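# Unload lathe shaft into bench rest and shut door

## Task

Take the turned shaft out of the lathe chuck and place it in a pocket of the bench rest that fits this shaft (some pockets do not), so that it lies level with its thick end against the stop, and finish with the lathe door shut. Lower it softly and move it slowly whenever it is in contact with the lathe, because a hard landing or a quick rub ruins it. Release it only at the bottom of the pocket, since a shaft released off to one side slides down and can land hard.

## Robot and tools

ROBOT AND FRAME. Two arms, left_arm and right_arm. Each has six joints in this column order: waist, shoulder, elbow, forearm roll, wrist pitch, wrist roll. Each ends in a two-finger gripper whose fingers can fold. All positions are in one scene frame, in metres. The origin is at table-top height, midway between the nominal bases. +z is up, +x points out over the table, and left_arm sits on the +y side. Image left and right do not match the arm names. Calibrated bases: left_arm (-0.009, +0.466, +0.146), right_arm (-0.003, -0.687, +0.146). The lathe is behind the bases toward -x, its chuck faces +y, and its sliding door has a protruding handle. Gripper axes: the fingers point along its +z and close along its y. end_effector_position is the point between the pads when they are closed. Fingertips reach about 33 mm past it at gaps up to 40 mm, and about 9 mm past it when fully open.

THE 18-NUMBER ROW. Every motion argument uses one flat row of 18 numbers in [-1, 1] covering both arms. The first nine are left_arm: six joint offsets, then gripper position, force_limit, speed. The last nine are the same for right_arm. Joint numbers are offsets, not poses. They are scaled so that 1.0 equals 1.553 rad for waist and shoulder, 2.33 rad for elbow, and 2.913 rad for the three wrist joints. They count from the Joint targets shown when the call begins, not from the previous row. Sending the same offset in a later call therefore moves the joint further. Send 0 for an arm's joints to keep it where it is commanded. Stated joint ranges: elbow -2.792 to 2.792 rad, all others -6.283 to 6.283 rad. Asking more than 0.010 rad past a limit gets the call refused.

Gripper numbers are absolute settings. position +1 is fully open (140 mm), the pads touch near -0.8, and -1 closes until blocked. force_limit sets squeeze: about 14 N at -1, 40 N at 0, 58 N at +1. A faster close grips harder. speed sets how fast the gap changes: about 30 mm/s at -1, 140 at 0, 250 at +1. Both start at +1. To leave a gripper unchanged, resend its last three numbers. A 0 there is a real command. Grip near the fingertip quarter of the pads. Nearer the palm the fingers fold, and a narrow part may be held loosely or slip.

TOOLS.
execute_actions: actions is a list holding one action (or empty, which just reports state and images). An action may hold "rows" (1 to 15 rows, one per 1/30 s step), "steps" (1 to 450, default 15), "until" and "lathe". After the last row the arms keep heading for that row's targets. "until" ends the action early on lathe fields only: door_state (shut/open/between), chuck_state (open/clamped/closed_empty/between), seat_state (home/open), refusals. A field can take a value or [comparison, value] using =, !=, <, <=, >, >=; numbers need a comparison. "lathe" commands: door "shut"/"open", chuck "clamp"/"open", or {"stop": true}. The door starts shut and the chuck clamped. cameras: list of names, ["all"], or [].
move: target is one 18-number row or a list of up to 15 rows. Every row counts from the same starting Joint targets. speed is in rad/s for the joint with farthest to travel, 0.01 to 3.92, default 0.5. blend is in rad and rounds corners in a list. stop_force is 10 to 80 N and ends an arm's path when it feels that much push. Use it with a low speed. zero (default true) re-zeros the force reading before the move. blocking=false returns early; it cannot be combined with stop_force. Joints move in step, so the hand traces a curve, and nothing is steered around obstacles.
wait: seconds 0 to 10. The arms hold and devices keep going.
stop: brakes a running move.
zoom_image: camera (cam_low, cam_chuck, cam_left_wrist, cam_right_wrist) and region [x0, y0, x1, y1] in image pixels, at most 504 by 504.
finished_scene: scene is the current scene number. This cannot be undone. Call it only when the shaft rests correctly on its own and the door is shut.

RESULTS. Each gripper reports end_effector_position, end_effector_quat_wxyz and velocities. Joint positions, Joint velocities and Joint targets are given per arm in column order (rad, rad/s). Joint torques, external joint torques and Flange force (in gripper axes) show contact and load, with some error. object_status codes: 0 moving, 1 blocked while opening, 2 blocked while closing (a grip), 3 reached its setting or pads met. position_measured is in counts: 3 fully open, about 139 at 60 mm, 230 pads together. A move result adds a move: line such as done, off_target, moving, held or fault, and may add limits=held. Other lines: "joint sent to its limit", "joint command not followed" (the inter-arm clearance check changed the command), MOTOR HOT, and fault notices. The lathe reports door_state, chuck_state and seat_state. seat_state is only meaningful after a clamp.

CAUTIONS. A contact force of 144 N, or a joint torque at its limit (waist/shoulder 306, elbow 144, wrist joints 40.5 N m), stops that arm for 10 s. Moving the arm's target even slightly past a firm contact can cause this. Keep the arms apart: a press between them can end the attempt. The door does not stop for the arm, so keep clear while it slides. Open jaws do not hold the shaft. Pull the shaft out gently and slowly, and do not drop anything or push it off the work area, into the chip pan or onto the floor. Long outstretched holds heat the motors. The scene keeps running while you compose replies.

Each tool is called as name([rows], argument=value, ...), one row to a line, values as JSON.

## Session

execute_actions(actions=[])

Scene clock: 0.00 s.
left_arm: end_effector_position=(+0.7871, +0.5211, +0.3153) position_measured=3 object_status=3 end_effector_quat_wxyz=(+0.161, +0.956, -0.189, +0.156) | right_arm: end_effector_position=(+0.1319, -0.1784, +0.2456) position_measured=3 object_status=3 end_effector_quat_wxyz=(+0.135, +0.962, -0.200, +0.129)
Joint positions: left_arm=[0.142 0.398 1.649 2.631 -0.981 -0.721] | right_arm=[1.403 0.28 1.944 2.878 -1.216 0.37]
Joint velocities: within noise
Joint torques (N m): no reading
External joint torques (N m): no reading
Flange force (N): no reading
Joint targets: left_arm=[0.142 0.398 1.649 2.631 -0.981 -0.721] | right_arm=[1.403 0.280 1.944 2.878 -1.216 0.370]
Tool commands: left_gripper/position=+1.0 left_gripper/force_limit=+1.0 left_gripper/speed=+1.0 right_gripper/position=+1.0 right_gripper/force_limit=+1.0 right_gripper/speed=+1.0
lathe: door_state=shut chuck_state=clamped seat_state=home

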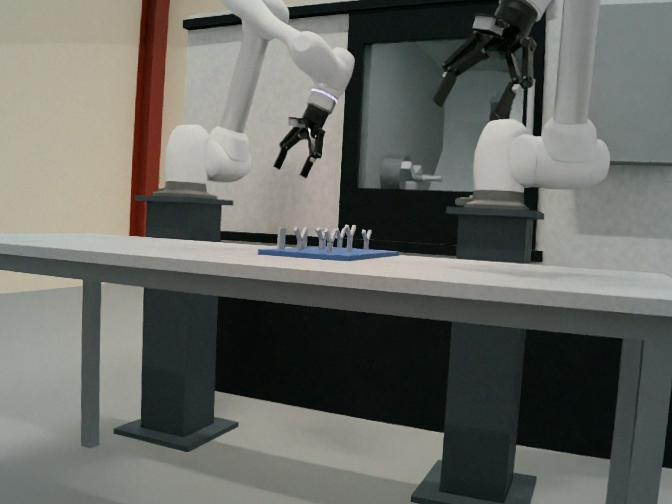

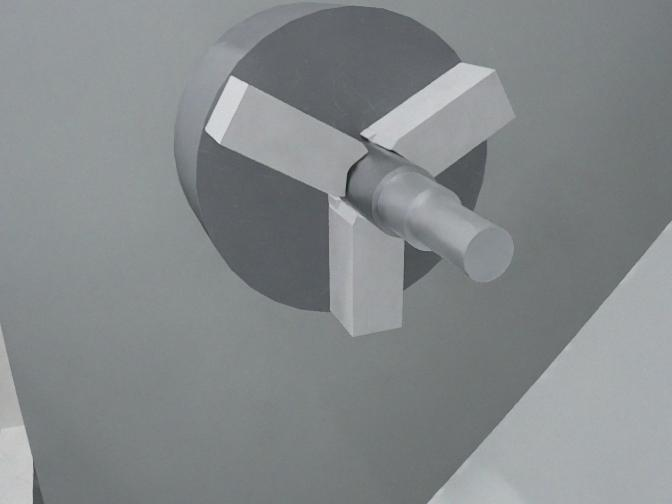

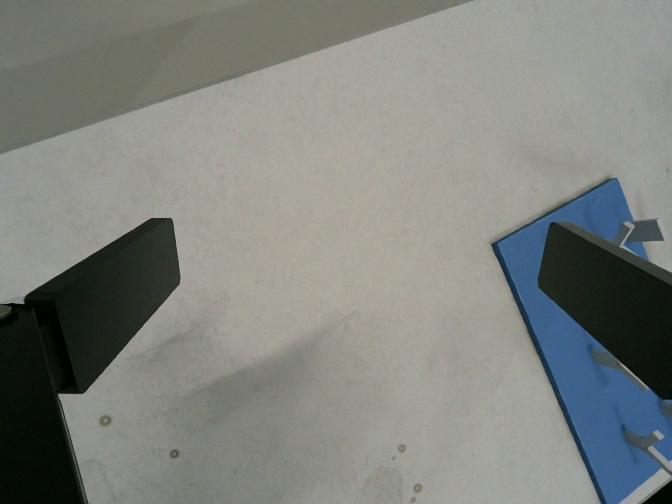

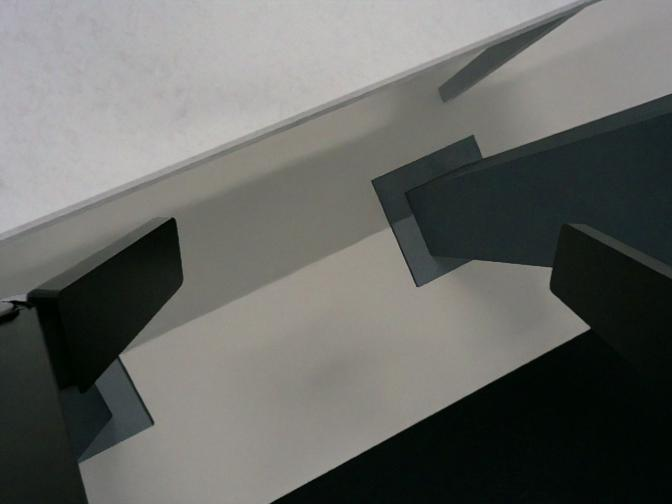

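execute_actions([
  {"lathe":{"door":"open"},"steps":3},
])

move(target=[-0.5722,-0.2344,0.0436,0.1753,-0.1291,-0.5295,1,1,1,0,0,0,0,0,0,1,1,1], speed=0.8, cameras=["all"])

Scene clock: 85.47 s.
left_arm: end_effector_position=(+0.7871, +0.5211, +0.3153) position_measured=3 object_status=3 end_effector_quat_wxyz=(+0.161, +0.956, -0.189, +0.156) | right_arm: end_effector_position=(+0.1319, -0.1784, +0.2456) position_measured=3 object_status=3 end_effector_quat_wxyz=(+0.135, +0.962, -0.200, +0.129)
Joint positions: left_arm=[0.142 0.398 1.649 2.631 -0.981 -0.721] | right_arm=[1.403 0.28 1.944 2.878 -1.216 0.37]
Joint torques (N m): left_arm=[1.66 -75.24 -37.32 -4.4 -0.31 0.22] | right_arm=[1.28 -61.36 -33.02 -3.82 -0.65 -0.5]
External joint torques (N m): left_arm=[-1.82 -3.64 -1.62 0.03 0.48 -0.21] | right_arm=[-1.47 -1.67 -0.87 -0.12 -0.21 0.51]
Flange force (N): left_arm=[1.2 4.5 -2.4] | right_arm=[2.5 0.6 -1.8]
Joint targets: left_arm=[0.142 0.398 1.649 2.631 -0.981 -0.721] | right_arm=[1.403 0.280 1.944 2.878 -1.216 0.370]
Tool commands: left_gripper/position=+1.0 left_gripper/force_limit=+1.0 left_gripper/speed=+1.0 right_gripper/position=+1.0 right_gripper/force_limit=+1.0 right_gripper/speed=+1.0
lathe: door_state=between chuck_state=clamped seat_state=home

Scene clock: 87.87 s.
left_arm: end_effector_position=(+0.4501, +0.1296, +0.4676) position_measured=3 object_status=3 end_effector_quat_wxyz=(+0.000, +1.000, +0.000, +0.000) | right_arm: end_effector_position=(+0.1319, -0.1784, +0.2456) position_measured=3 object_status=3 end_effector_quat_wxyz=(+0.135, +0.962, -0.200, +0.129)
Joint positions: left_arm=[-0.746 0.034 1.75 3.141 -1.357 -2.263] | right_arm=[1.403 0.28 1.944 2.878 -1.216 0.37]
Joint torques (N m): left_arm=[0.89 -42.43 -39.69 -4.21 -0.4 0.17] | right_arm=[0.61 -61.76 -32.82 -3.78 -0.68 -0.56]
External joint torques (N m): left_arm=[-0.88 -2.05 -1.32 0.04 0.43 -0.17] | right_arm=[-0.75 -1.3 -1 -0.16 -0.19 0.57]
Flange force (N): left_arm=[-2.1 0.8 -1.9] | right_arm=[1.1 0.2 -1.9]
Joint targets: left_arm=[-0.746 0.034 1.750 3.141 -1.357 -2.263] | right_arm=[1.403 0.280 1.944 2.878 -1.216 0.370]
lathe: door_state=open chuck_state=clamped seat_state=home
move: done
camera_calibration:
cam_left_wrist: T_world_to_cam=[[0.0157102, -0.999871, 0.00345374, 0.126172], [-0.941489, -0.0136296, 0.336769, 0.274495], [-0.336678, -0.00854234, -0.941581, 0.73748], [0, 0, 0, 1]] pos_world=[0.504745, 0.136197, 0.60152]

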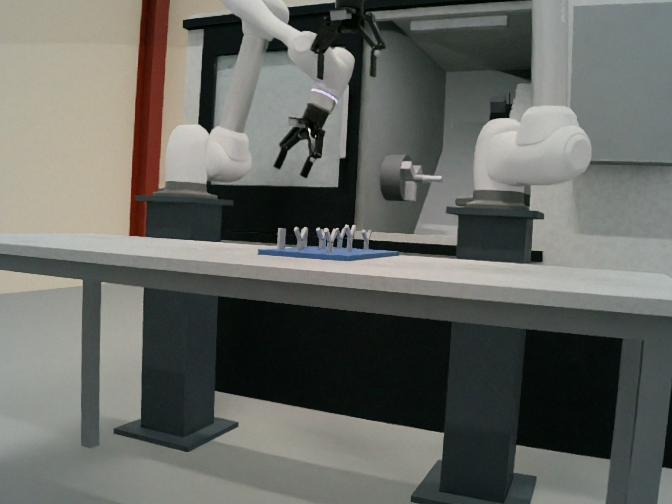

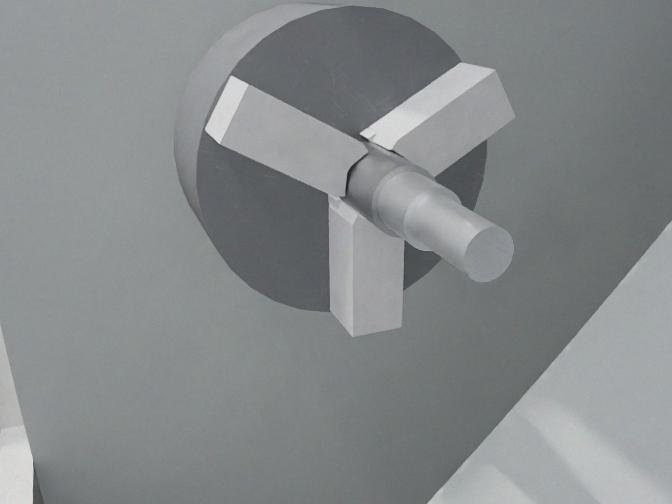

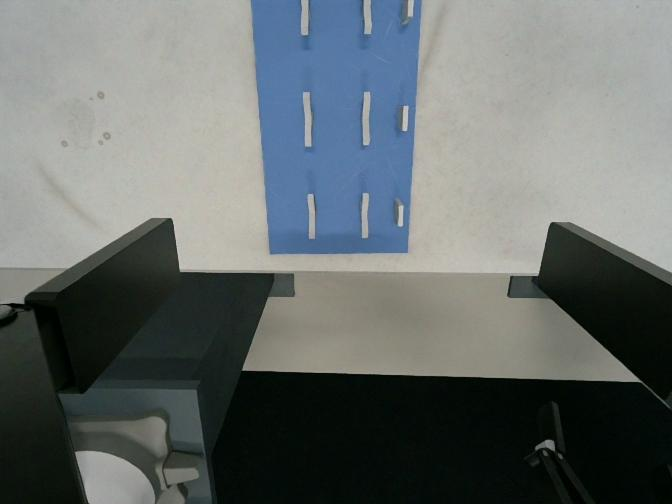

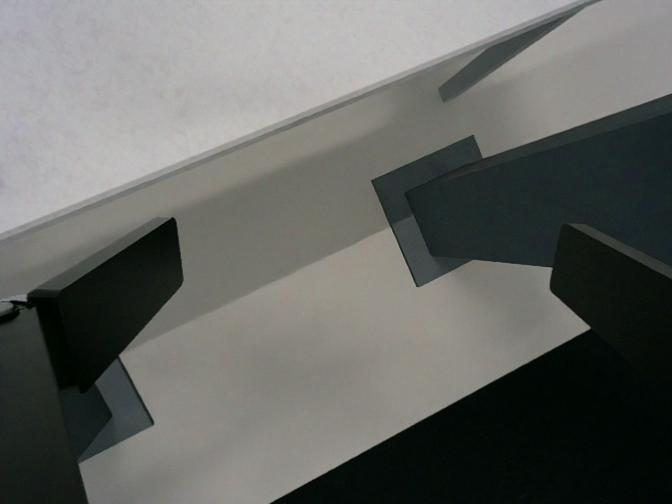

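move(target=[0.1118,0.1755,-0.1394,0,-0.0182,0.0597,1,1,1,0,0,0,0,0,0,1,1,1], speed=0.6, cameras=["cam_left_wrist","cam_low"])

zoom_image(camera="cam_low", region=[230, 130, 480, 290])

zoom_image(camera="cam_left_wrist", region=[200, 50, 500, 350])

Scene clock: 104.07 s.
left_arm: end_effector_position=(+0.6499, +0.1289, +0.4678) position_measured=3 object_status=3 end_effector_quat_wxyz=(+0.000, +1.000, +0.000, +0.000) | right_arm: end_effector_position=(+0.1319, -0.1784, +0.2456) position_measured=3 object_status=3 end_effector_quat_wxyz=(+0.135, +0.962, -0.200, +0.129)
Joint positions: left_arm=[-0.573 0.307 1.425 3.141 -1.41 -2.089] | right_arm=[1.403 0.28 1.944 2.878 -1.216 0.37]
Joint torques (N m): left_arm=[0.13 -68.22 -40.32 -4.24 -0.45 0.18] | right_arm=[0.94 -61.64 -32.79 -3.79 -0.72 -0.49]
External joint torques (N m): left_arm=[-0.24 -4.29 -1.16 0.01 0.49 -0.18] | right_arm=[-1.14 -0.63 -0.83 -0.12 -0.14 0.5]
Flange force (N): left_arm=[-4.5 -1.6 -2.0] | right_arm=[1.3 -0.7 -1.1]
Joint targets: left_arm=[-0.573 0.307 1.425 3.141 -1.410 -2.089] | right_arm=[1.403 0.280 1.944 2.878 -1.216 0.370]
lathe: door_state=open chuck_state=clamped seat_state=home
move: done
camera_calibration:
cam_left_wrist: T_world_to_cam=[[0.0153495, -0.999878, 0.00304731, 0.122731], [-0.941312, -0.0134225, 0.337269, 0.462107], [-0.337187, -0.00804537, -0.941403, 0.805018], [0, 0, 0, 1]] pos_world=[0.704545, 0.135396, 0.601618]
Images, in order (width x height): cam_low 672x504, cam_left_wrist 672x504.

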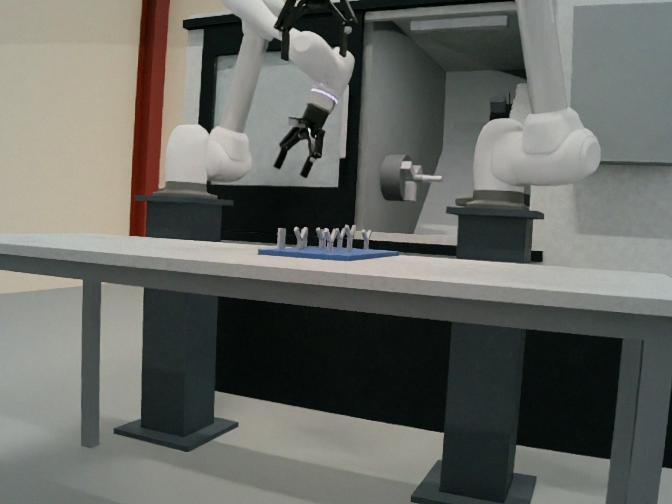

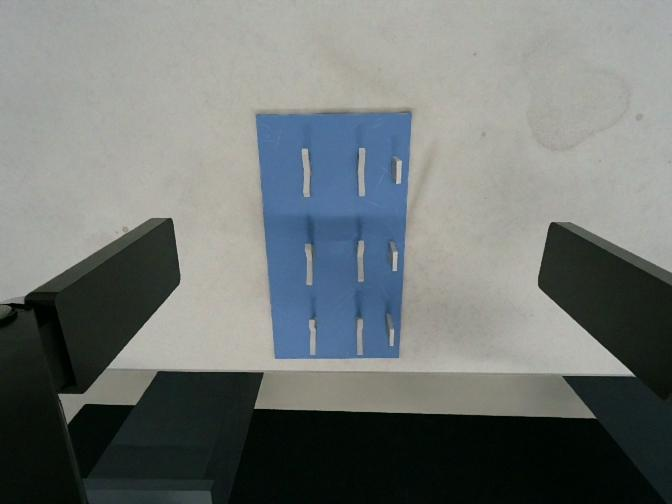

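Scaled by 2.016.

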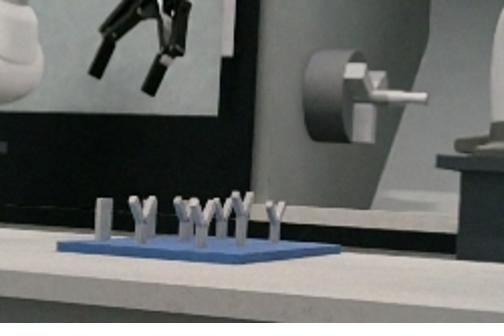

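Scaled by 1.680.

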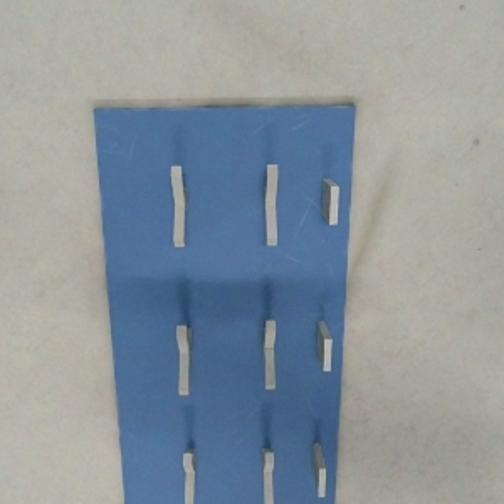

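move([
  [0.7115,0,0,0,0,-0.3,1,1,1,0,0,0,0,0,0,1,1,1],
  [0.7115,0.3136,0.2651,-0.3453,-0.1125,-0.9887,1,1,1,0,0,0,0,0,0,1,1,1],
], speed=0.9, blend=[0.3,0], cameras=["cam_left_wrist"])

zoom_image(camera="cam_left_wrist", region=[180, 100, 500, 340])

Scene clock: 161.57 s.
left_arm: end_effector_position=(+0.4803, +0.4991, +0.2005) position_measured=3 object_status=3 end_effector_quat_wxyz=(+0.500, +0.500, -0.500, +0.500) | right_arm: end_effector_position=(+0.1319, -0.1784, +0.2456) position_measured=3 object_status=3 end_effector_quat_wxyz=(+0.135, +0.962, -0.200, +0.129)
Joint positions: left_arm=[0.533 0.794 2.043 2.136 -1.738 -4.969] | right_arm=[1.403 0.28 1.944 2.878 -1.216 0.37]
Joint torques (N m): left_arm=[1.42 -83.98 -13.14 -1.25 -3.16 0.23] | right_arm=[0.95 -61.36 -32.81 -3.82 -0.69 -0.55]
External joint torques (N m): left_arm=[-1.55 -4.42 -1.5 -0.13 0.54 -0.23] | right_arm=[-1.13 -1.29 -0.95 -0.11 -0.17 0.56]
Flange force (N): left_arm=[7.1 -2.0 2.3] | right_arm=[1.7 0.1 -1.7]
Joint targets: left_arm=[0.533 0.794 2.043 2.136 -1.738 -4.969] | right_arm=[1.403 0.280 1.944 2.878 -1.216 0.370]
lathe: door_state=open chuck_state=clamped seat_state=home
move: done
camera_calibration:
cam_left_wrist: T_world_to_cam=[[-0.999856, 0.00319699, 0.0166816, 0.48045], [-0.0146308, 0.336768, -0.941474, 0.0340966], [-0.00862773, -0.941582, -0.336672, 0.686013], [0, 0, 0, 1]] pos_world=[0.486799, 0.632919, 0.255048]
Images, in order (width x height): cam_left_wrist 672x504.

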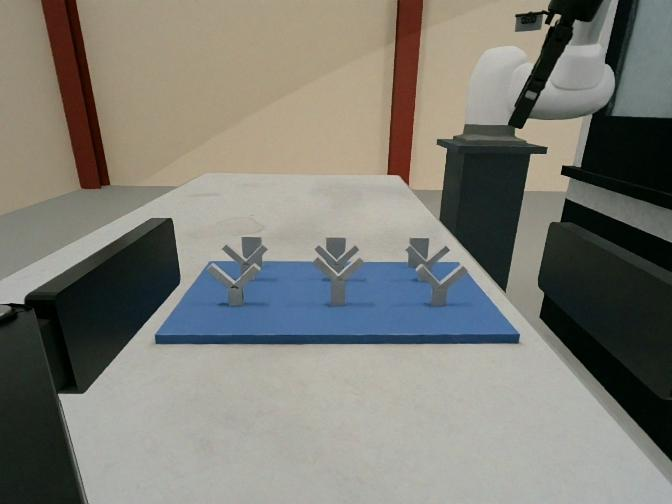

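Scaled by 1.575.

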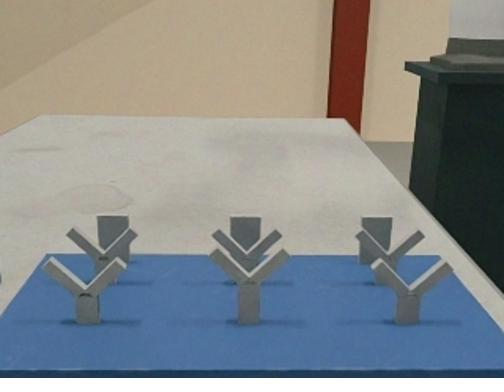

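zoom_image(camera="cam_left_wrist", region=[200, 225, 290, 315])

zoom_image(camera="cam_left_wrist", region=[295, 225, 385, 315])

zoom_image(camera="cam_left_wrist", region=[390, 225, 480, 315])

Scaled by 5.600.

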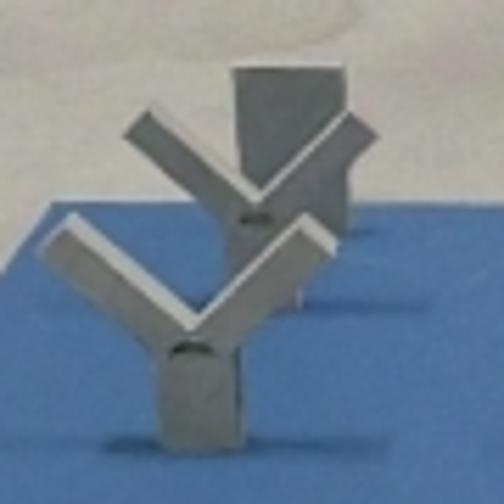

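Scaled by 5.600.

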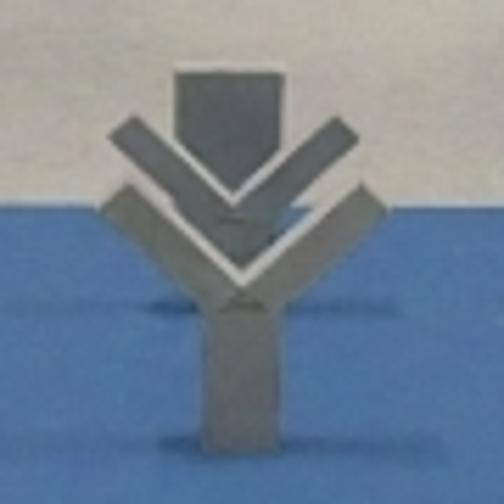

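Scaled by 5.600.

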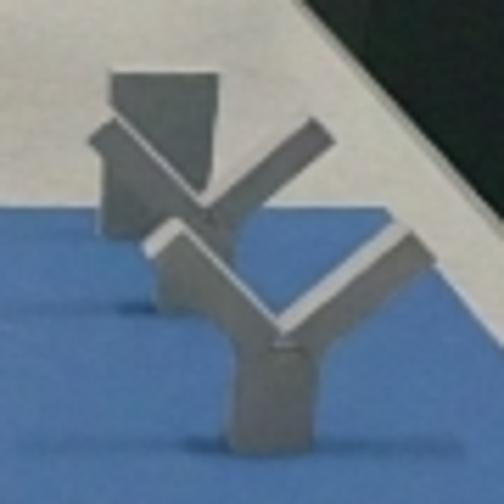

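execute_actions([
  {"steps":1},
], cameras=["cam_chuck","cam_low"])

zoom_image(camera="cam_chuck", region=[320, 120, 530, 300])

zoom_image(camera="cam_low", region=[375, 140, 455, 210])

Scene clock: 220.00 s.
left_arm: end_effector_position=(+0.4802, +0.4991, +0.2005) position_measured=3 object_status=3 end_effector_quat_wxyz=(+0.500, +0.500, -0.500, +0.500) | right_arm: end_effector_position=(+0.1319, -0.1784, +0.2456) position_measured=3 object_status=3 end_effector_quat_wxyz=(+0.135, +0.962, -0.200, +0.129)
Joint positions: left_arm=[0.533 0.794 2.043 2.136 -1.738 -4.969] | right_arm=[1.403 0.28 1.944 2.878 -1.216 0.37]
Joint torques (N m): left_arm=[1.13 -84.64 -13.33 -1.2 -3.15 0.19] | right_arm=[0.6 -61.75 -32.96 -3.78 -0.76 -0.49]
External joint torques (N m): left_arm=[-1.41 -3.83 -1.45 -0.19 0.53 -0.19] | right_arm=[-0.76 -0.96 -0.8 -0.14 -0.1 0.5]
Flange force (N): left_arm=[6.0 -2.1 2.0] | right_arm=[1.0 0.0 -1.3]
Joint targets: left_arm=[0.533 0.794 2.043 2.136 -1.738 -4.969] | right_arm=[1.403 0.280 1.944 2.878 -1.216 0.370]
Tool commands: left_gripper/position=+1.0 left_gripper/force_limit=+1.0 left_gripper/speed=+1.0 right_gripper/position=+1.0 right_gripper/force_limit=+1.0 right_gripper/speed=+1.0
lathe: door_state=open chuck_state=clamped seat_state=home
Images, in order (width x height): cam_low 672x504, cam_chuck 672x504.

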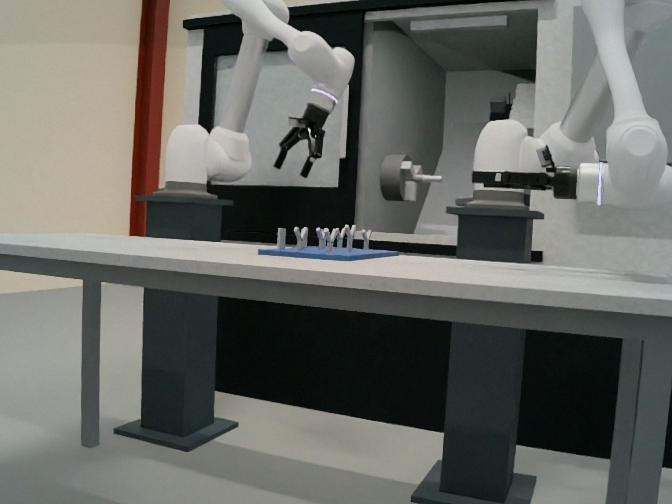

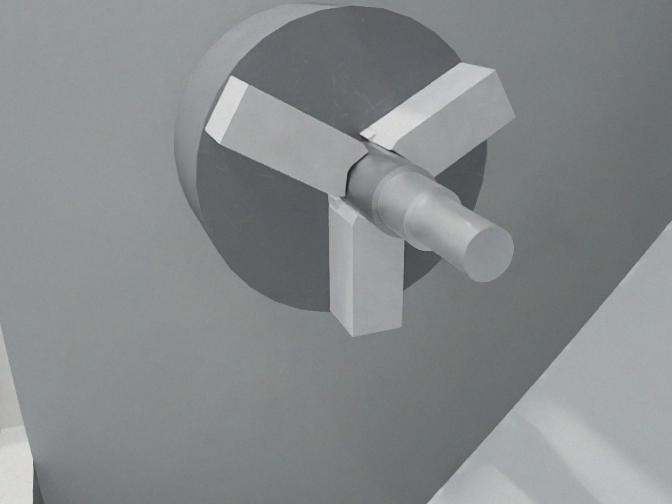

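Scaled by 2.400.

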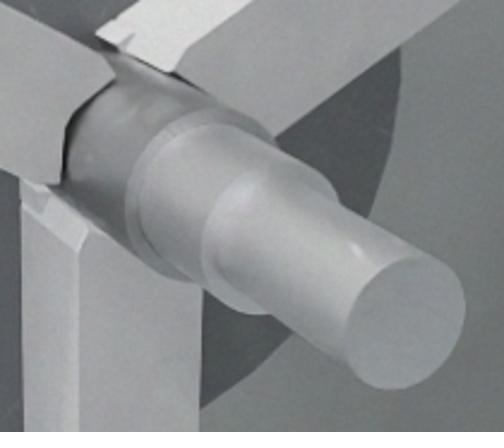

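Scaled by 6.300.

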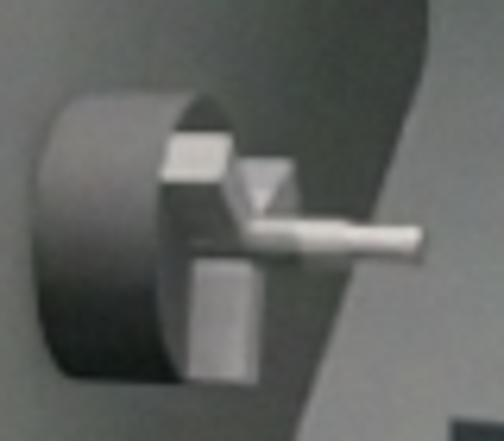

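move([
  [-0.2144,-0.3825,-0.0614,0,0.0474,0.1610,1,1,1,-0.9034,0,0,0,0,0,1,1,1],
  [-0.9227,-0.4469,0.0674,-0.2183,0.0817,0.3670,1,1,1,-0.9034,0,0,0,0,0,1,1,1],
], speed=0.9, blend=[0.15,0])

Scene clock: 329.40 s.
left_arm: end_effector_position=(+0.1083, -0.1142, +0.5454) position_measured=3 object_status=3 end_effector_quat_wxyz=(-0.232, +0.283, +0.646, -0.670) | right_arm: end_effector_position=(+0.5212, -0.7348, +0.2456) position_measured=3 object_status=3 end_effector_quat_wxyz=(-0.187, -0.605, +0.774, -0.011)
Joint positions: left_arm=[-0.901 0.1 2.2 1.5 -1.5 -3.9] | right_arm=[0 0.28 1.944 2.878 -1.216 0.37]
Joint torques (N m): left_arm=[2.45 -41.82 -33.17 -1.68 -2.3 0.11] | right_arm=[1.13 -61.39 -33.05 -3.75 -0.69 -0.52]
External joint torques (N m): left_arm=[-2.4 -2.71 -1.32 -0.13 0.49 -0.15] | right_arm=[-1.19 -1.36 -0.83 -0.18 -0.17 0.53]
Flange force (N): left_arm=[1.9 -5.3 5.9] | right_arm=[1.9 0.4 -1.6]
Joint targets: left_arm=[-0.901 0.100 2.200 1.500 -1.500 -3.900] | right_arm=[0.000 0.280 1.944 2.878 -1.216 0.370]
lathe: door_state=open chuck_state=clamped seat_state=home
move: done

move(target=[-0.9466,0.2376,0.0953,-0.2266,0.0336,0.1967,1,1,1,0,0,0,0,0,0,1,1,1], speed=0.8, cameras=["cam_left_wrist","cam_low"])

zoom_image(camera="cam_left_wrist", region=[210, 130, 500, 380])

Scene clock: 338.40 s.
left_arm: end_effector_position=(-0.6002, +0.1349, +0.3107) position_measured=3 object_status=3 end_effector_quat_wxyz=(+0.500, -0.500, -0.500, +0.500) | right_arm: end_effector_position=(+0.5212, -0.7348, +0.2456) position_measured=3 object_status=3 end_effector_quat_wxyz=(-0.187, -0.605, +0.774, -0.011)
Joint positions: left_arm=[-2.371 0.469 2.422 0.84 -1.402 -3.327] | right_arm=[0 0.28 1.944 2.878 -1.216 0.37]
Joint torques (N m): left_arm=[4.42 -59.41 -13.91 0.4 -3.23 0.11] | right_arm=[1.37 -61.22 -32.99 -3.78 -0.7 -0.54]
External joint torques (N m): left_arm=[-4.15 -2.8 -1.28 -0.21 0.57 -0.16] | right_arm=[-1.48 -1.87 -1.04 -0.17 -0.16 0.55]
Flange force (N): left_arm=[6.2 -7.8 8.5] | right_arm=[2.6 0.7 -2.0]
Joint targets: left_arm=[-2.371 0.469 2.422 0.840 -1.402 -3.327] | right_arm=[0.000 0.280 1.944 2.878 -1.216 0.370]
lathe: door_state=open chuck_state=clamped seat_state=home
move: done
camera_calibration:
cam_left_wrist: T_world_to_cam=[[0.00271346, 0.015968, -0.999869, 0.315395], [0.336969, -0.94141, -0.01412, 0.339948], [-0.941512, -0.336886, -0.00793521, -0.372672], [0, 0, 0, 1]] pos_world=[-0.466283, 0.189446, 0.317196]
Images, in order (width x height): cam_low 672x504, cam_left_wrist 672x504.

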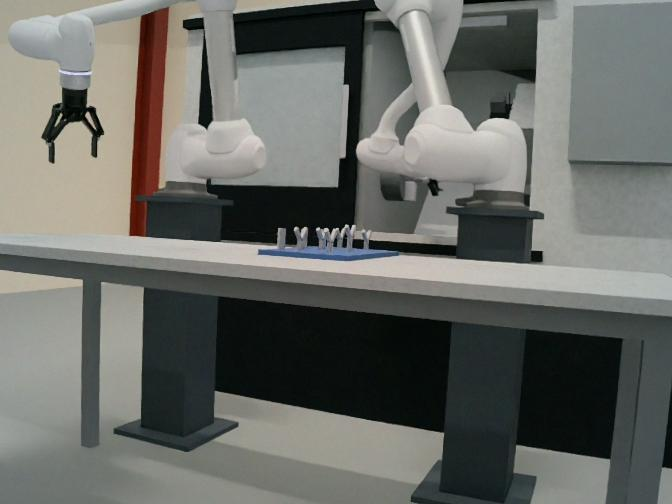

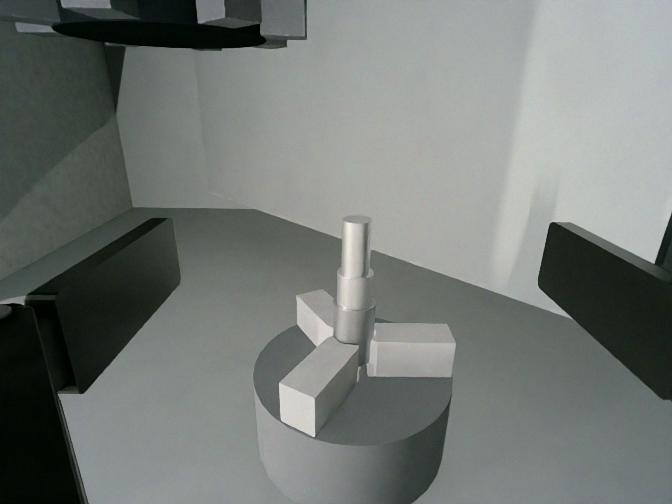

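Scaled by 1.738.

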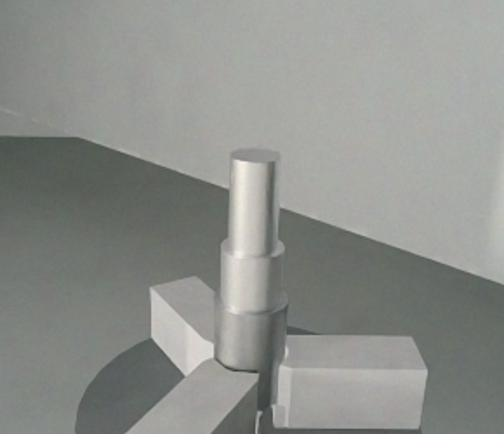

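move(target=[-0.0095,0.0638,-0.0873,0.0006,0.0252,-0.0264,1,1,1,0,0,0,0,0,0,1,1,1], speed=0.3, cameras=["cam_left_wrist","cam_chuck"])

zoom_image(camera="cam_left_wrist", region=[210, 130, 500, 380])

Scene clock: 382.07 s.
left_arm: end_effector_position=(-0.6803, +0.0600, +0.2975) position_measured=3 object_status=3 end_effector_quat_wxyz=(+0.500, -0.500, -0.500, +0.500) | right_arm: end_effector_position=(+0.5212, -0.7348, +0.2456) position_measured=3 object_status=3 end_effector_quat_wxyz=(-0.187, -0.605, +0.774, -0.011)
Joint positions: left_arm=[-2.386 0.568 2.219 0.841 -1.328 -3.404] | right_arm=[0 0.28 1.944 2.878 -1.216 0.37]
Joint torques (N m): left_arm=[1.52 -71.56 -18.31 0.52 -3.18 0.16] | right_arm=[1.45 -61.47 -33.22 -3.77 -0.64 -0.5]
External joint torques (N m): left_arm=[-1.32 -3.85 -1.08 -0.24 0.56 -0.21] | right_arm=[-1.61 -1.43 -0.8 -0.18 -0.22 0.51]
Flange force (N): left_arm=[2.2 -8.2 2.2] | right_arm=[2.6 0.3 -1.5]
Joint targets: left_arm=[-2.386 0.568 2.219 0.841 -1.328 -3.404] | right_arm=[0.000 0.280 1.944 2.878 -1.216 0.370]
lathe: door_state=open chuck_state=clamped seat_state=home
move: done
camera_calibration:
cam_left_wrist: T_world_to_cam=[[0.00336264, 0.0165284, -0.999858, 0.303899], [0.336681, -0.941508, -0.0144315, 0.296191], [-0.941613, -0.336585, -0.00873076, -0.473269], [0, 0, 0, 1]] pos_world=[-0.54638, 0.114547, 0.303999]
Images, in order (width x height): cam_chuck 672x504, cam_left_wrist 672x504.

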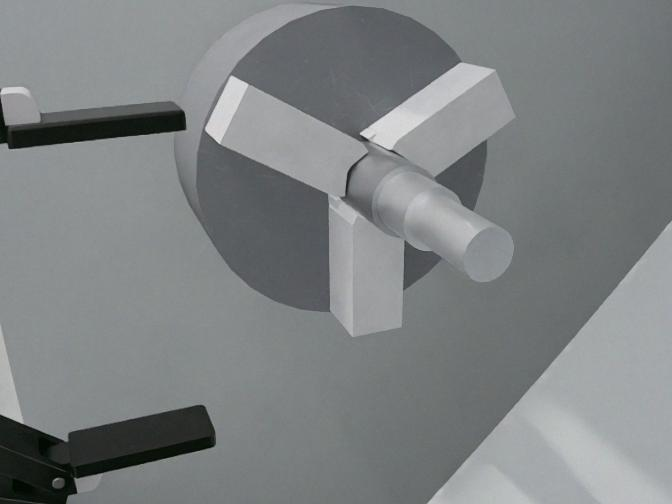

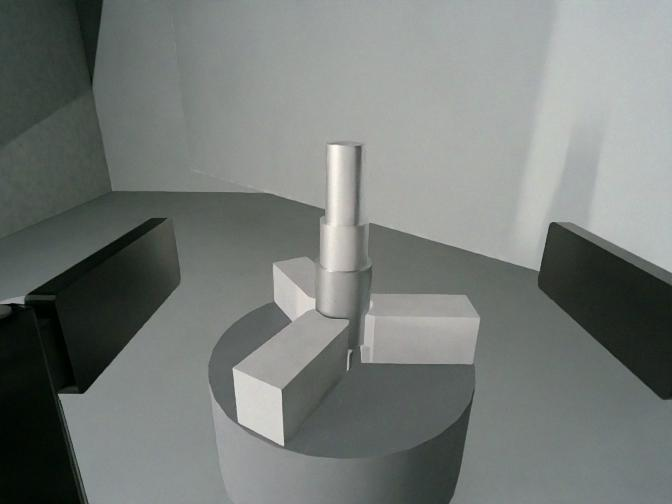

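Scaled by 1.738.

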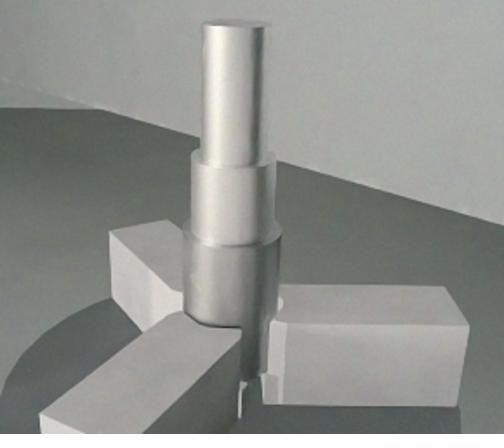

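move(target=[-0.0646,0.0558,-0.1003,-0.0228,0.0448,-0.0276,1,1,1,0,0,0,0,0,0,1,1,1], speed=0.15, stop_force=30, cameras=["cam_left_wrist","cam_chuck"])

zoom_image(camera="cam_chuck", region=[170, 20, 520, 360])

Scene clock: 438.10 s.
left_arm: end_effector_position=(-0.8093, +0.0190, +0.3011) position_measured=3 object_status=3 end_effector_quat_wxyz=(+0.500, -0.500, -0.499, +0.500) | right_arm: end_effector_position=(+0.5212, -0.7348, +0.2456) position_measured=3 object_status=3 end_effector_quat_wxyz=(-0.187, -0.605, +0.774, -0.011)
Joint positions: left_arm=[-2.487 0.654 1.985 0.775 -1.198 -3.484] | right_arm=[0 0.28 1.944 2.878 -1.216 0.37]
Joint torques (N m): left_arm=[1.7 -83.89 -23.37 0.81 -3.11 0.15] | right_arm=[0.91 -61.57 -32.9 -3.76 -0.67 -0.52]
External joint torques (N m): left_arm=[-1.51 -4.18 -1.43 -0.22 0.55 -0.2] | right_arm=[-1.05 -1.18 -1.15 -0.2 -0.17 0.53]
Flange force (N): left_arm=[2.2 -7.2 1.8] | right_arm=[1.5 -0.4 -1.9]
Joint targets: left_arm=[-2.487 0.654 1.985 0.775 -1.198 -3.484] | right_arm=[0.000 0.280 1.944 2.878 -1.216 0.370]
lathe: door_state=open chuck_state=clamped seat_state=home
move: done
camera_calibration:
cam_left_wrist: T_world_to_cam=[[0.00233361, 0.0156029, -0.999876, 0.307887], [0.335861, -0.941809, -0.0139129, 0.300281], [-0.941909, -0.335787, -0.0074382, -0.6092], [0, 0, 0, 1]] pos_world=[-0.675382, 0.0734428, 0.307495]
Images, in order (width x height): cam_chuck 672x504, cam_left_wrist 672x504.

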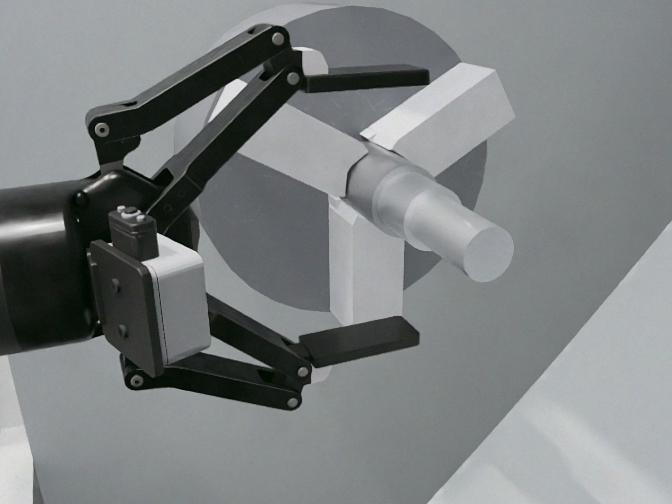

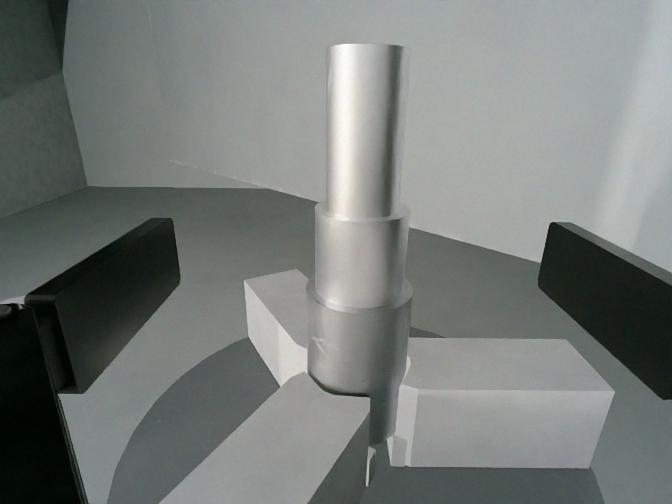

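Scaled by 1.440.

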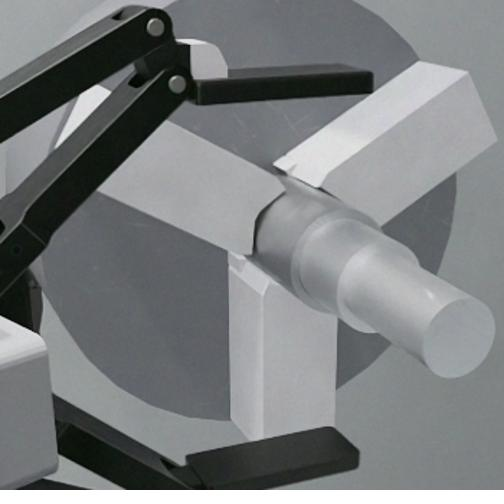

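zoom_image(camera="cam_chuck", region=[350, 40, 470, 130])

zoom_image(camera="cam_chuck", region=[340, 280, 460, 370])

zoom_image(camera="cam_chuck", region=[340, 150, 460, 240])

Scaled by 4.200.

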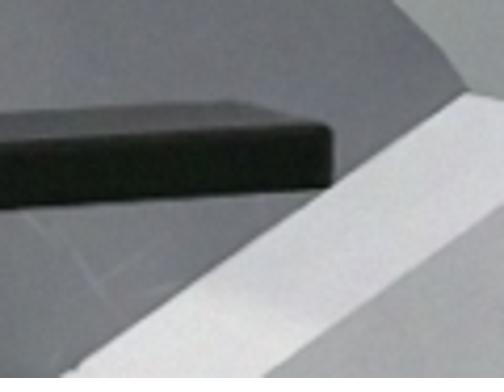

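Scaled by 4.200.

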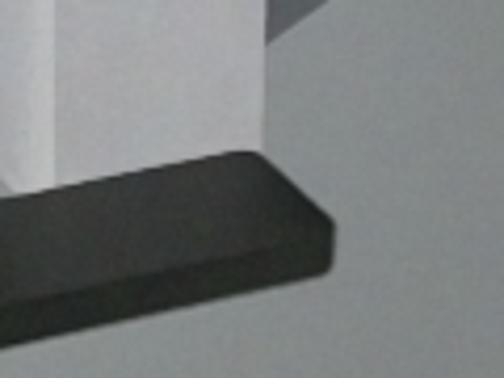

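Scaled by 4.200.

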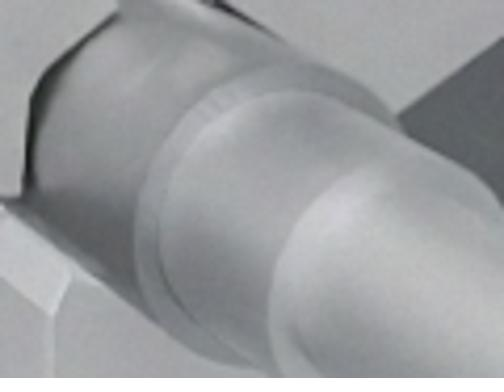

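move(target=[0.0113,-0.0018,0.0052,0.0050,-0.0035,-0.0004,1,1,1,0,0,0,0,0,0,1,1,1], speed=0.05)

execute_actions([
  {"rows":[[0,0,0,0,0,0,-1,-1,-1,0,0,0,0,0,0,1,1,1]],"steps":150},
], cameras=["cam_left_wrist","cam_chuck"])

Scene clock: 509.80 s.
left_arm: end_effector_position=(-0.7970, +0.0144, +0.2990) position_measured=3 object_status=3 end_effector_quat_wxyz=(+0.500, -0.500, -0.501, +0.499) | right_arm: end_effector_position=(+0.5212, -0.7348, +0.2456) position_measured=3 object_status=3 end_effector_quat_wxyz=(-0.187, -0.605, +0.774, -0.011)
Joint positions: left_arm=[-2.469 0.652 1.997 0.79 -1.208 -3.485] | right_arm=[0 0.28 1.944 2.878 -1.216 0.37]
Joint torques (N m): left_arm=[1.43 -83.49 -23.11 0.77 -3.08 0.12] | right_arm=[1.25 -61.58 -33.04 -3.82 -0.68 -0.49]
External joint torques (N m): left_arm=[-1.46 -3.99 -1.53 -0.19 0.52 -0.16] | right_arm=[-1.37 -1.4 -0.92 -0.13 -0.18 0.5]
Flange force (N): left_arm=[1.9 -6.9 2.0] | right_arm=[2.2 0.2 -1.7]
Joint targets: left_arm=[-2.469 0.652 1.997 0.790 -1.208 -3.485] | right_arm=[0.000 0.280 1.944 2.878 -1.216 0.370]
lathe: door_state=open chuck_state=clamped seat_state=home
move: done

Scene clock: 515.00 s.
left_arm: end_effector_position=(-0.7970, +0.0144, +0.2990) position_measured=164 object_status=2 end_effector_quat_wxyz=(+0.500, -0.500, -0.501, +0.499) | right_arm: end_effector_position=(+0.5212, -0.7348, +0.2456) position_measured=3 object_status=3 end_effector_quat_wxyz=(-0.187, -0.605, +0.774, -0.011)
Joint positions: left_arm=[-2.469 0.652 1.997 0.79 -1.208 -3.485] | right_arm=[0 0.28 1.944 2.878 -1.216 0.37]
Joint torques (N m): left_arm=[-4.73 -57.43 -14.43 3.54 7.67 -0.3] | right_arm=[1.48 -61.79 -32.95 -3.8 -0.74 -0.52]
External joint torques (N m): left_arm=[4.98 -29.91 -9.97 -3.01 -10.28 0.25] | right_arm=[-1.57 -0.97 -0.87 -0.14 -0.12 0.53]
Flange force (N): left_arm=[4.2 -33.8 -16.0] | right_arm=[2.2 -0.4 -1.1]
Joint targets: left_arm=[-2.469 0.652 1.997 0.790 -1.208 -3.485] | right_arm=[0.000 0.280 1.944 2.878 -1.216 0.370]
lathe: door_state=open chuck_state=clamped seat_state=home
camera_calibration:
cam_left_wrist: T_world_to_cam=[[0.00432542, 0.0176417, -0.999835, 0.307404], [0.337205, -0.941309, -0.0151502, 0.293165], [-0.941421, -0.337084, -0.0100204, -0.598023], [0, 0, 0, 1]] pos_world=[-0.663178, 0.0689521, 0.305803]
Images, in order (width x height): cam_chuck 672x504, cam_left_wrist 672x504.

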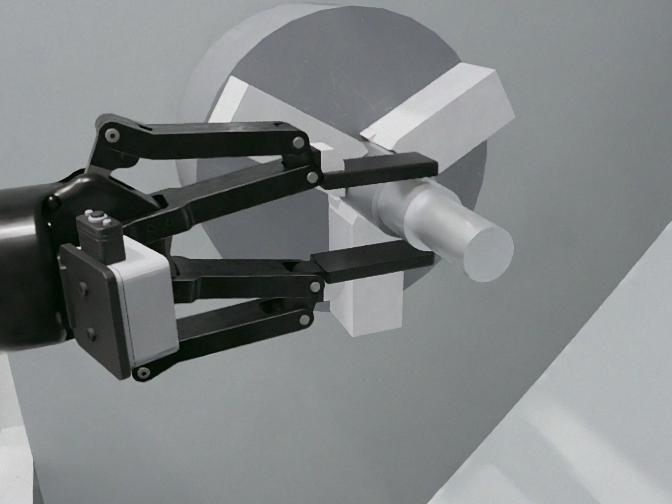

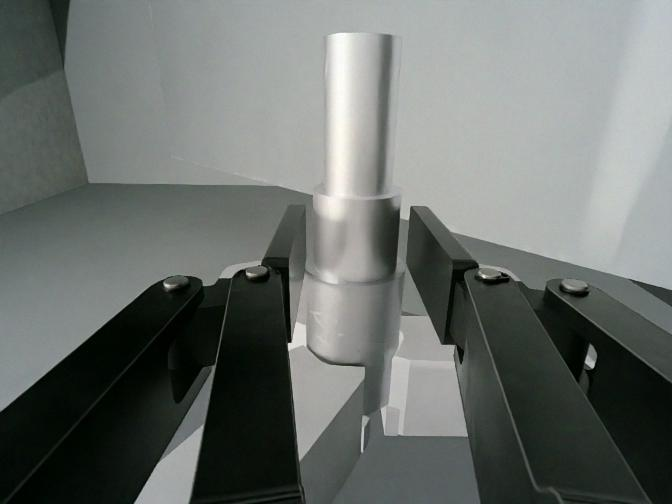

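execute_actions([
  {"rows":[[0,0,0,0,0,0,0.2,-1,-0.5,0,0,0,0,0,0,1,1,1]],"steps":45},
])

move(target=[-0.0049,-0.0039,0.0039,-0.0028,0.0001,0.0017,0.2,-1,-0.5,0,0,0,0,0,0,1,1,1], speed=0.03)

execute_actions([
  {"rows":[[0,0,0,0,0,0,-1,-1,-1,0,0,0,0,0,0,1,1,1]],"steps":90},
], cameras=["cam_left_wrist","cam_chuck"])

Scene clock: 557.67 s.
left_arm: end_effector_position=(-0.7970, +0.0144, +0.2990) position_measured=104 object_status=3 end_effector_quat_wxyz=(+0.500, -0.500, -0.501, +0.499) | right_arm: end_effector_position=(+0.5212, -0.7348, +0.2456) position_measured=3 object_status=3 end_effector_quat_wxyz=(-0.187, -0.605, +0.774, -0.011)
Joint positions: left_arm=[-2.469 0.652 1.997 0.79 -1.208 -3.485] | right_arm=[0 0.28 1.944 2.878 -1.216 0.37]
Joint torques (N m): left_arm=[1.81 -83.42 -23.14 0.74 -3.15 0.17] | right_arm=[0.97 -61.8 -32.87 -3.83 -0.67 -0.5]
External joint torques (N m): left_arm=[-1.52 -4.18 -1.5 -0.2 0.55 -0.22] | right_arm=[-1.04 -0.99 -0.93 -0.09 -0.19 0.51]
Flange force (N): left_arm=[2.1 -7.3 2.0] | right_arm=[1.4 -0.3 -1.6]
Joint targets: left_arm=[-2.469 0.652 1.997 0.790 -1.208 -3.485] | right_arm=[0.000 0.280 1.944 2.878 -1.216 0.370]
lathe: door_state=open chuck_state=clamped seat_state=home

Scene clock: 558.37 s.
left_arm: end_effector_position=(-0.7970, +0.0209, +0.3005) position_measured=104 object_status=3 end_effector_quat_wxyz=(+0.500, -0.500, -0.501, +0.499) | right_arm: end_effector_position=(+0.5212, -0.7348, +0.2456) position_measured=3 object_status=3 end_effector_quat_wxyz=(-0.187, -0.605, +0.774, -0.011)
Joint positions: left_arm=[-2.477 0.646 2.006 0.781 -1.208 -3.48] | right_arm=[0 0.28 1.944 2.878 -1.216 0.37]
Joint torques (N m): left_arm=[1.43 -83.04 -23.02 0.73 -3.15 0.16] | right_arm=[1.08 -61.11 -32.85 -3.79 -0.67 -0.54]
External joint torques (N m): left_arm=[-1.32 -3.91 -1.41 -0.17 0.55 -0.21] | right_arm=[-1.16 -1.71 -0.96 -0.14 -0.19 0.55]
Flange force (N): left_arm=[1.8 -6.9 1.8] | right_arm=[2.0 0.7 -2.0]
Joint targets: left_arm=[-2.477 0.646 2.006 0.781 -1.208 -3.480] | right_arm=[0.000 0.280 1.944 2.878 -1.216 0.370]
lathe: door_state=open chuck_state=clamped seat_state=home
move: done

Scene clock: 561.57 s.
left_arm: end_effector_position=(-0.7970, +0.0209, +0.3005) position_measured=177 object_status=2 end_effector_quat_wxyz=(+0.500, -0.500, -0.501, +0.499) | right_arm: end_effector_position=(+0.5212, -0.7348, +0.2456) position_measured=3 object_status=3 end_effector_quat_wxyz=(-0.187, -0.605, +0.774, -0.011)
Joint positions: left_arm=[-2.477 0.646 2.006 0.781 -1.208 -3.48] | right_arm=[0 0.28 1.944 2.878 -1.216 0.37]
Joint torques (N m): left_arm=[-2.78 -68.82 -20.23 1.81 2.72 0.03] | right_arm=[0.8 -61.55 -32.91 -3.78 -0.7 -0.48]
External joint torques (N m): left_arm=[2.97 -18.14 -4.25 -1.26 -5.34 -0.07] | right_arm=[-0.87 -1.32 -0.94 -0.16 -0.16 0.49]
Flange force (N): left_arm=[3.9 -22.1 -11.8] | right_arm=[1.4 0.3 -1.8]
Joint targets: left_arm=[-2.477 0.646 2.006 0.781 -1.208 -3.480] | right_arm=[0.000 0.280 1.944 2.878 -1.216 0.370]
lathe: door_state=open chuck_state=clamped seat_state=home
camera_calibration:
cam_left_wrist: T_world_to_cam=[[0.00433099, 0.0176405, -0.999835, 0.308693], [0.336908, -0.941416, -0.0151504, 0.299115], [-0.941528, -0.336787, -0.0100205, -0.595911], [0, 0, 0, 1]] pos_world=[-0.663177, 0.0754515, 0.307203]
Images, in order (width x height): cam_chuck 672x504, cam_left_wrist 672x504.

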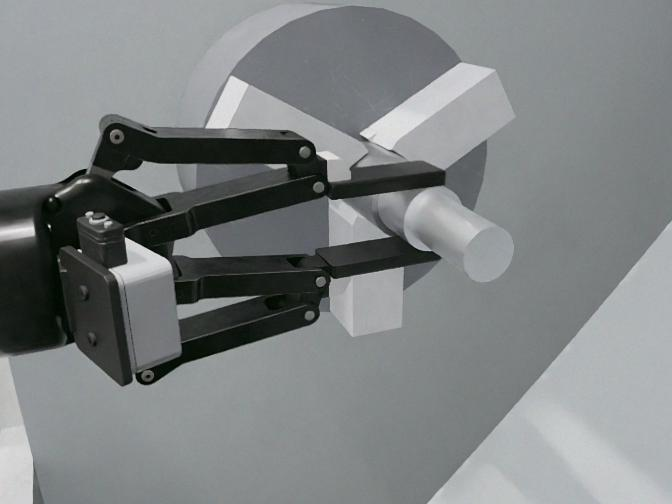

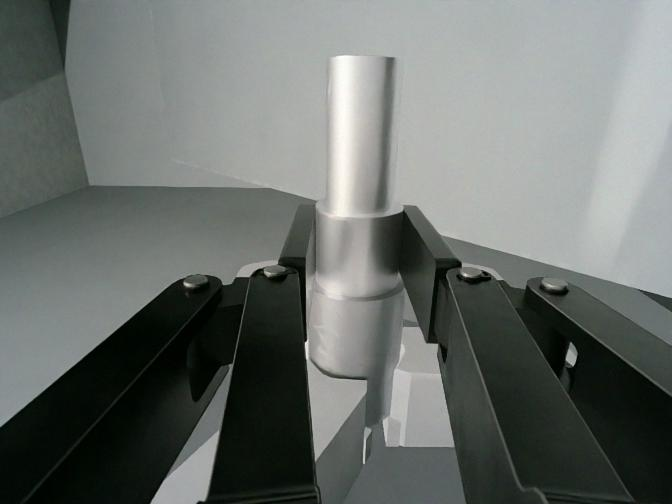

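move(target=[0,-0.0005,0,0,0,0,-1,-1,-1,0,0,0,0,0,0,1,1,1], speed=0.02)

Scene clock: 574.00 s.
left_arm: end_effector_position=(-0.7970, +0.0209, +0.3010) position_measured=177 object_status=2 end_effector_quat_wxyz=(+0.500, -0.500, -0.500, +0.500) | right_arm: end_effector_position=(+0.5212, -0.7348, +0.2456) position_measured=3 object_status=3 end_effector_quat_wxyz=(-0.187, -0.605, +0.774, -0.011)
Joint positions: left_arm=[-2.477 0.645 2.006 0.781 -1.208 -3.48] | right_arm=[0 0.28 1.944 2.878 -1.216 0.37]
Joint torques (N m): left_arm=[1.24 -86.75 -25.43 0.32 -4.88 0.02] | right_arm=[1.07 -61.56 -32.96 -3.73 -0.66 -0.56]
External joint torques (N m): left_arm=[-1.02 0 1.14 0.23 2.26 -0.07] | right_arm=[-1.14 -1.25 -0.88 -0.2 -0.2 0.57]
Flange force (N): left_arm=[2.0 -2.7 1.4] | right_arm=[1.7 0.2 -1.6]
Joint targets: left_arm=[-2.477 0.645 2.006 0.781 -1.208 -3.480] | right_arm=[0.000 0.280 1.944 2.878 -1.216 0.370]
lathe: door_state=open chuck_state=clamped seat_state=home
move: done

execute_actions([
  {"rows":[[0,0,0,0,0,0,-0.98,0.6,-1,0,0,0,0,0,0,1,1,1]],"steps":60},
])

Scene clock: 584.53 s.
left_arm: end_effector_position=(-0.7970, +0.0209, +0.3012) position_measured=180 object_status=2 end_effector_quat_wxyz=(+0.500, -0.500, -0.500, +0.500) | right_arm: end_effector_position=(+0.5212, -0.7348, +0.2456) position_measured=3 object_status=3 end_effector_quat_wxyz=(-0.187, -0.605, +0.774, -0.011)
Joint positions: left_arm=[-2.477 0.645 2.006 0.781 -1.208 -3.48] | right_arm=[0 0.28 1.944 2.878 -1.216 0.37]
Joint torques (N m): left_arm=[-6.78 -86.21 -33.55 -0.38 -4.22 -0.03] | right_arm=[1.06 -61.19 -33.16 -3.85 -0.68 -0.57]
External joint torques (N m): left_arm=[6.93 -0.53 9.11 0.94 1.61 -0.02] | right_arm=[-1.19 -1.58 -0.7 -0.08 -0.18 0.58]
Flange force (N): left_arm=[3.3 -3.0 -20.0] | right_arm=[1.9 0.9 -1.5]
Joint targets: left_arm=[-2.477 0.645 2.006 0.781 -1.208 -3.480] | right_arm=[0.000 0.280 1.944 2.878 -1.216 0.370]
lathe: door_state=open chuck_state=clamped seat_state=home


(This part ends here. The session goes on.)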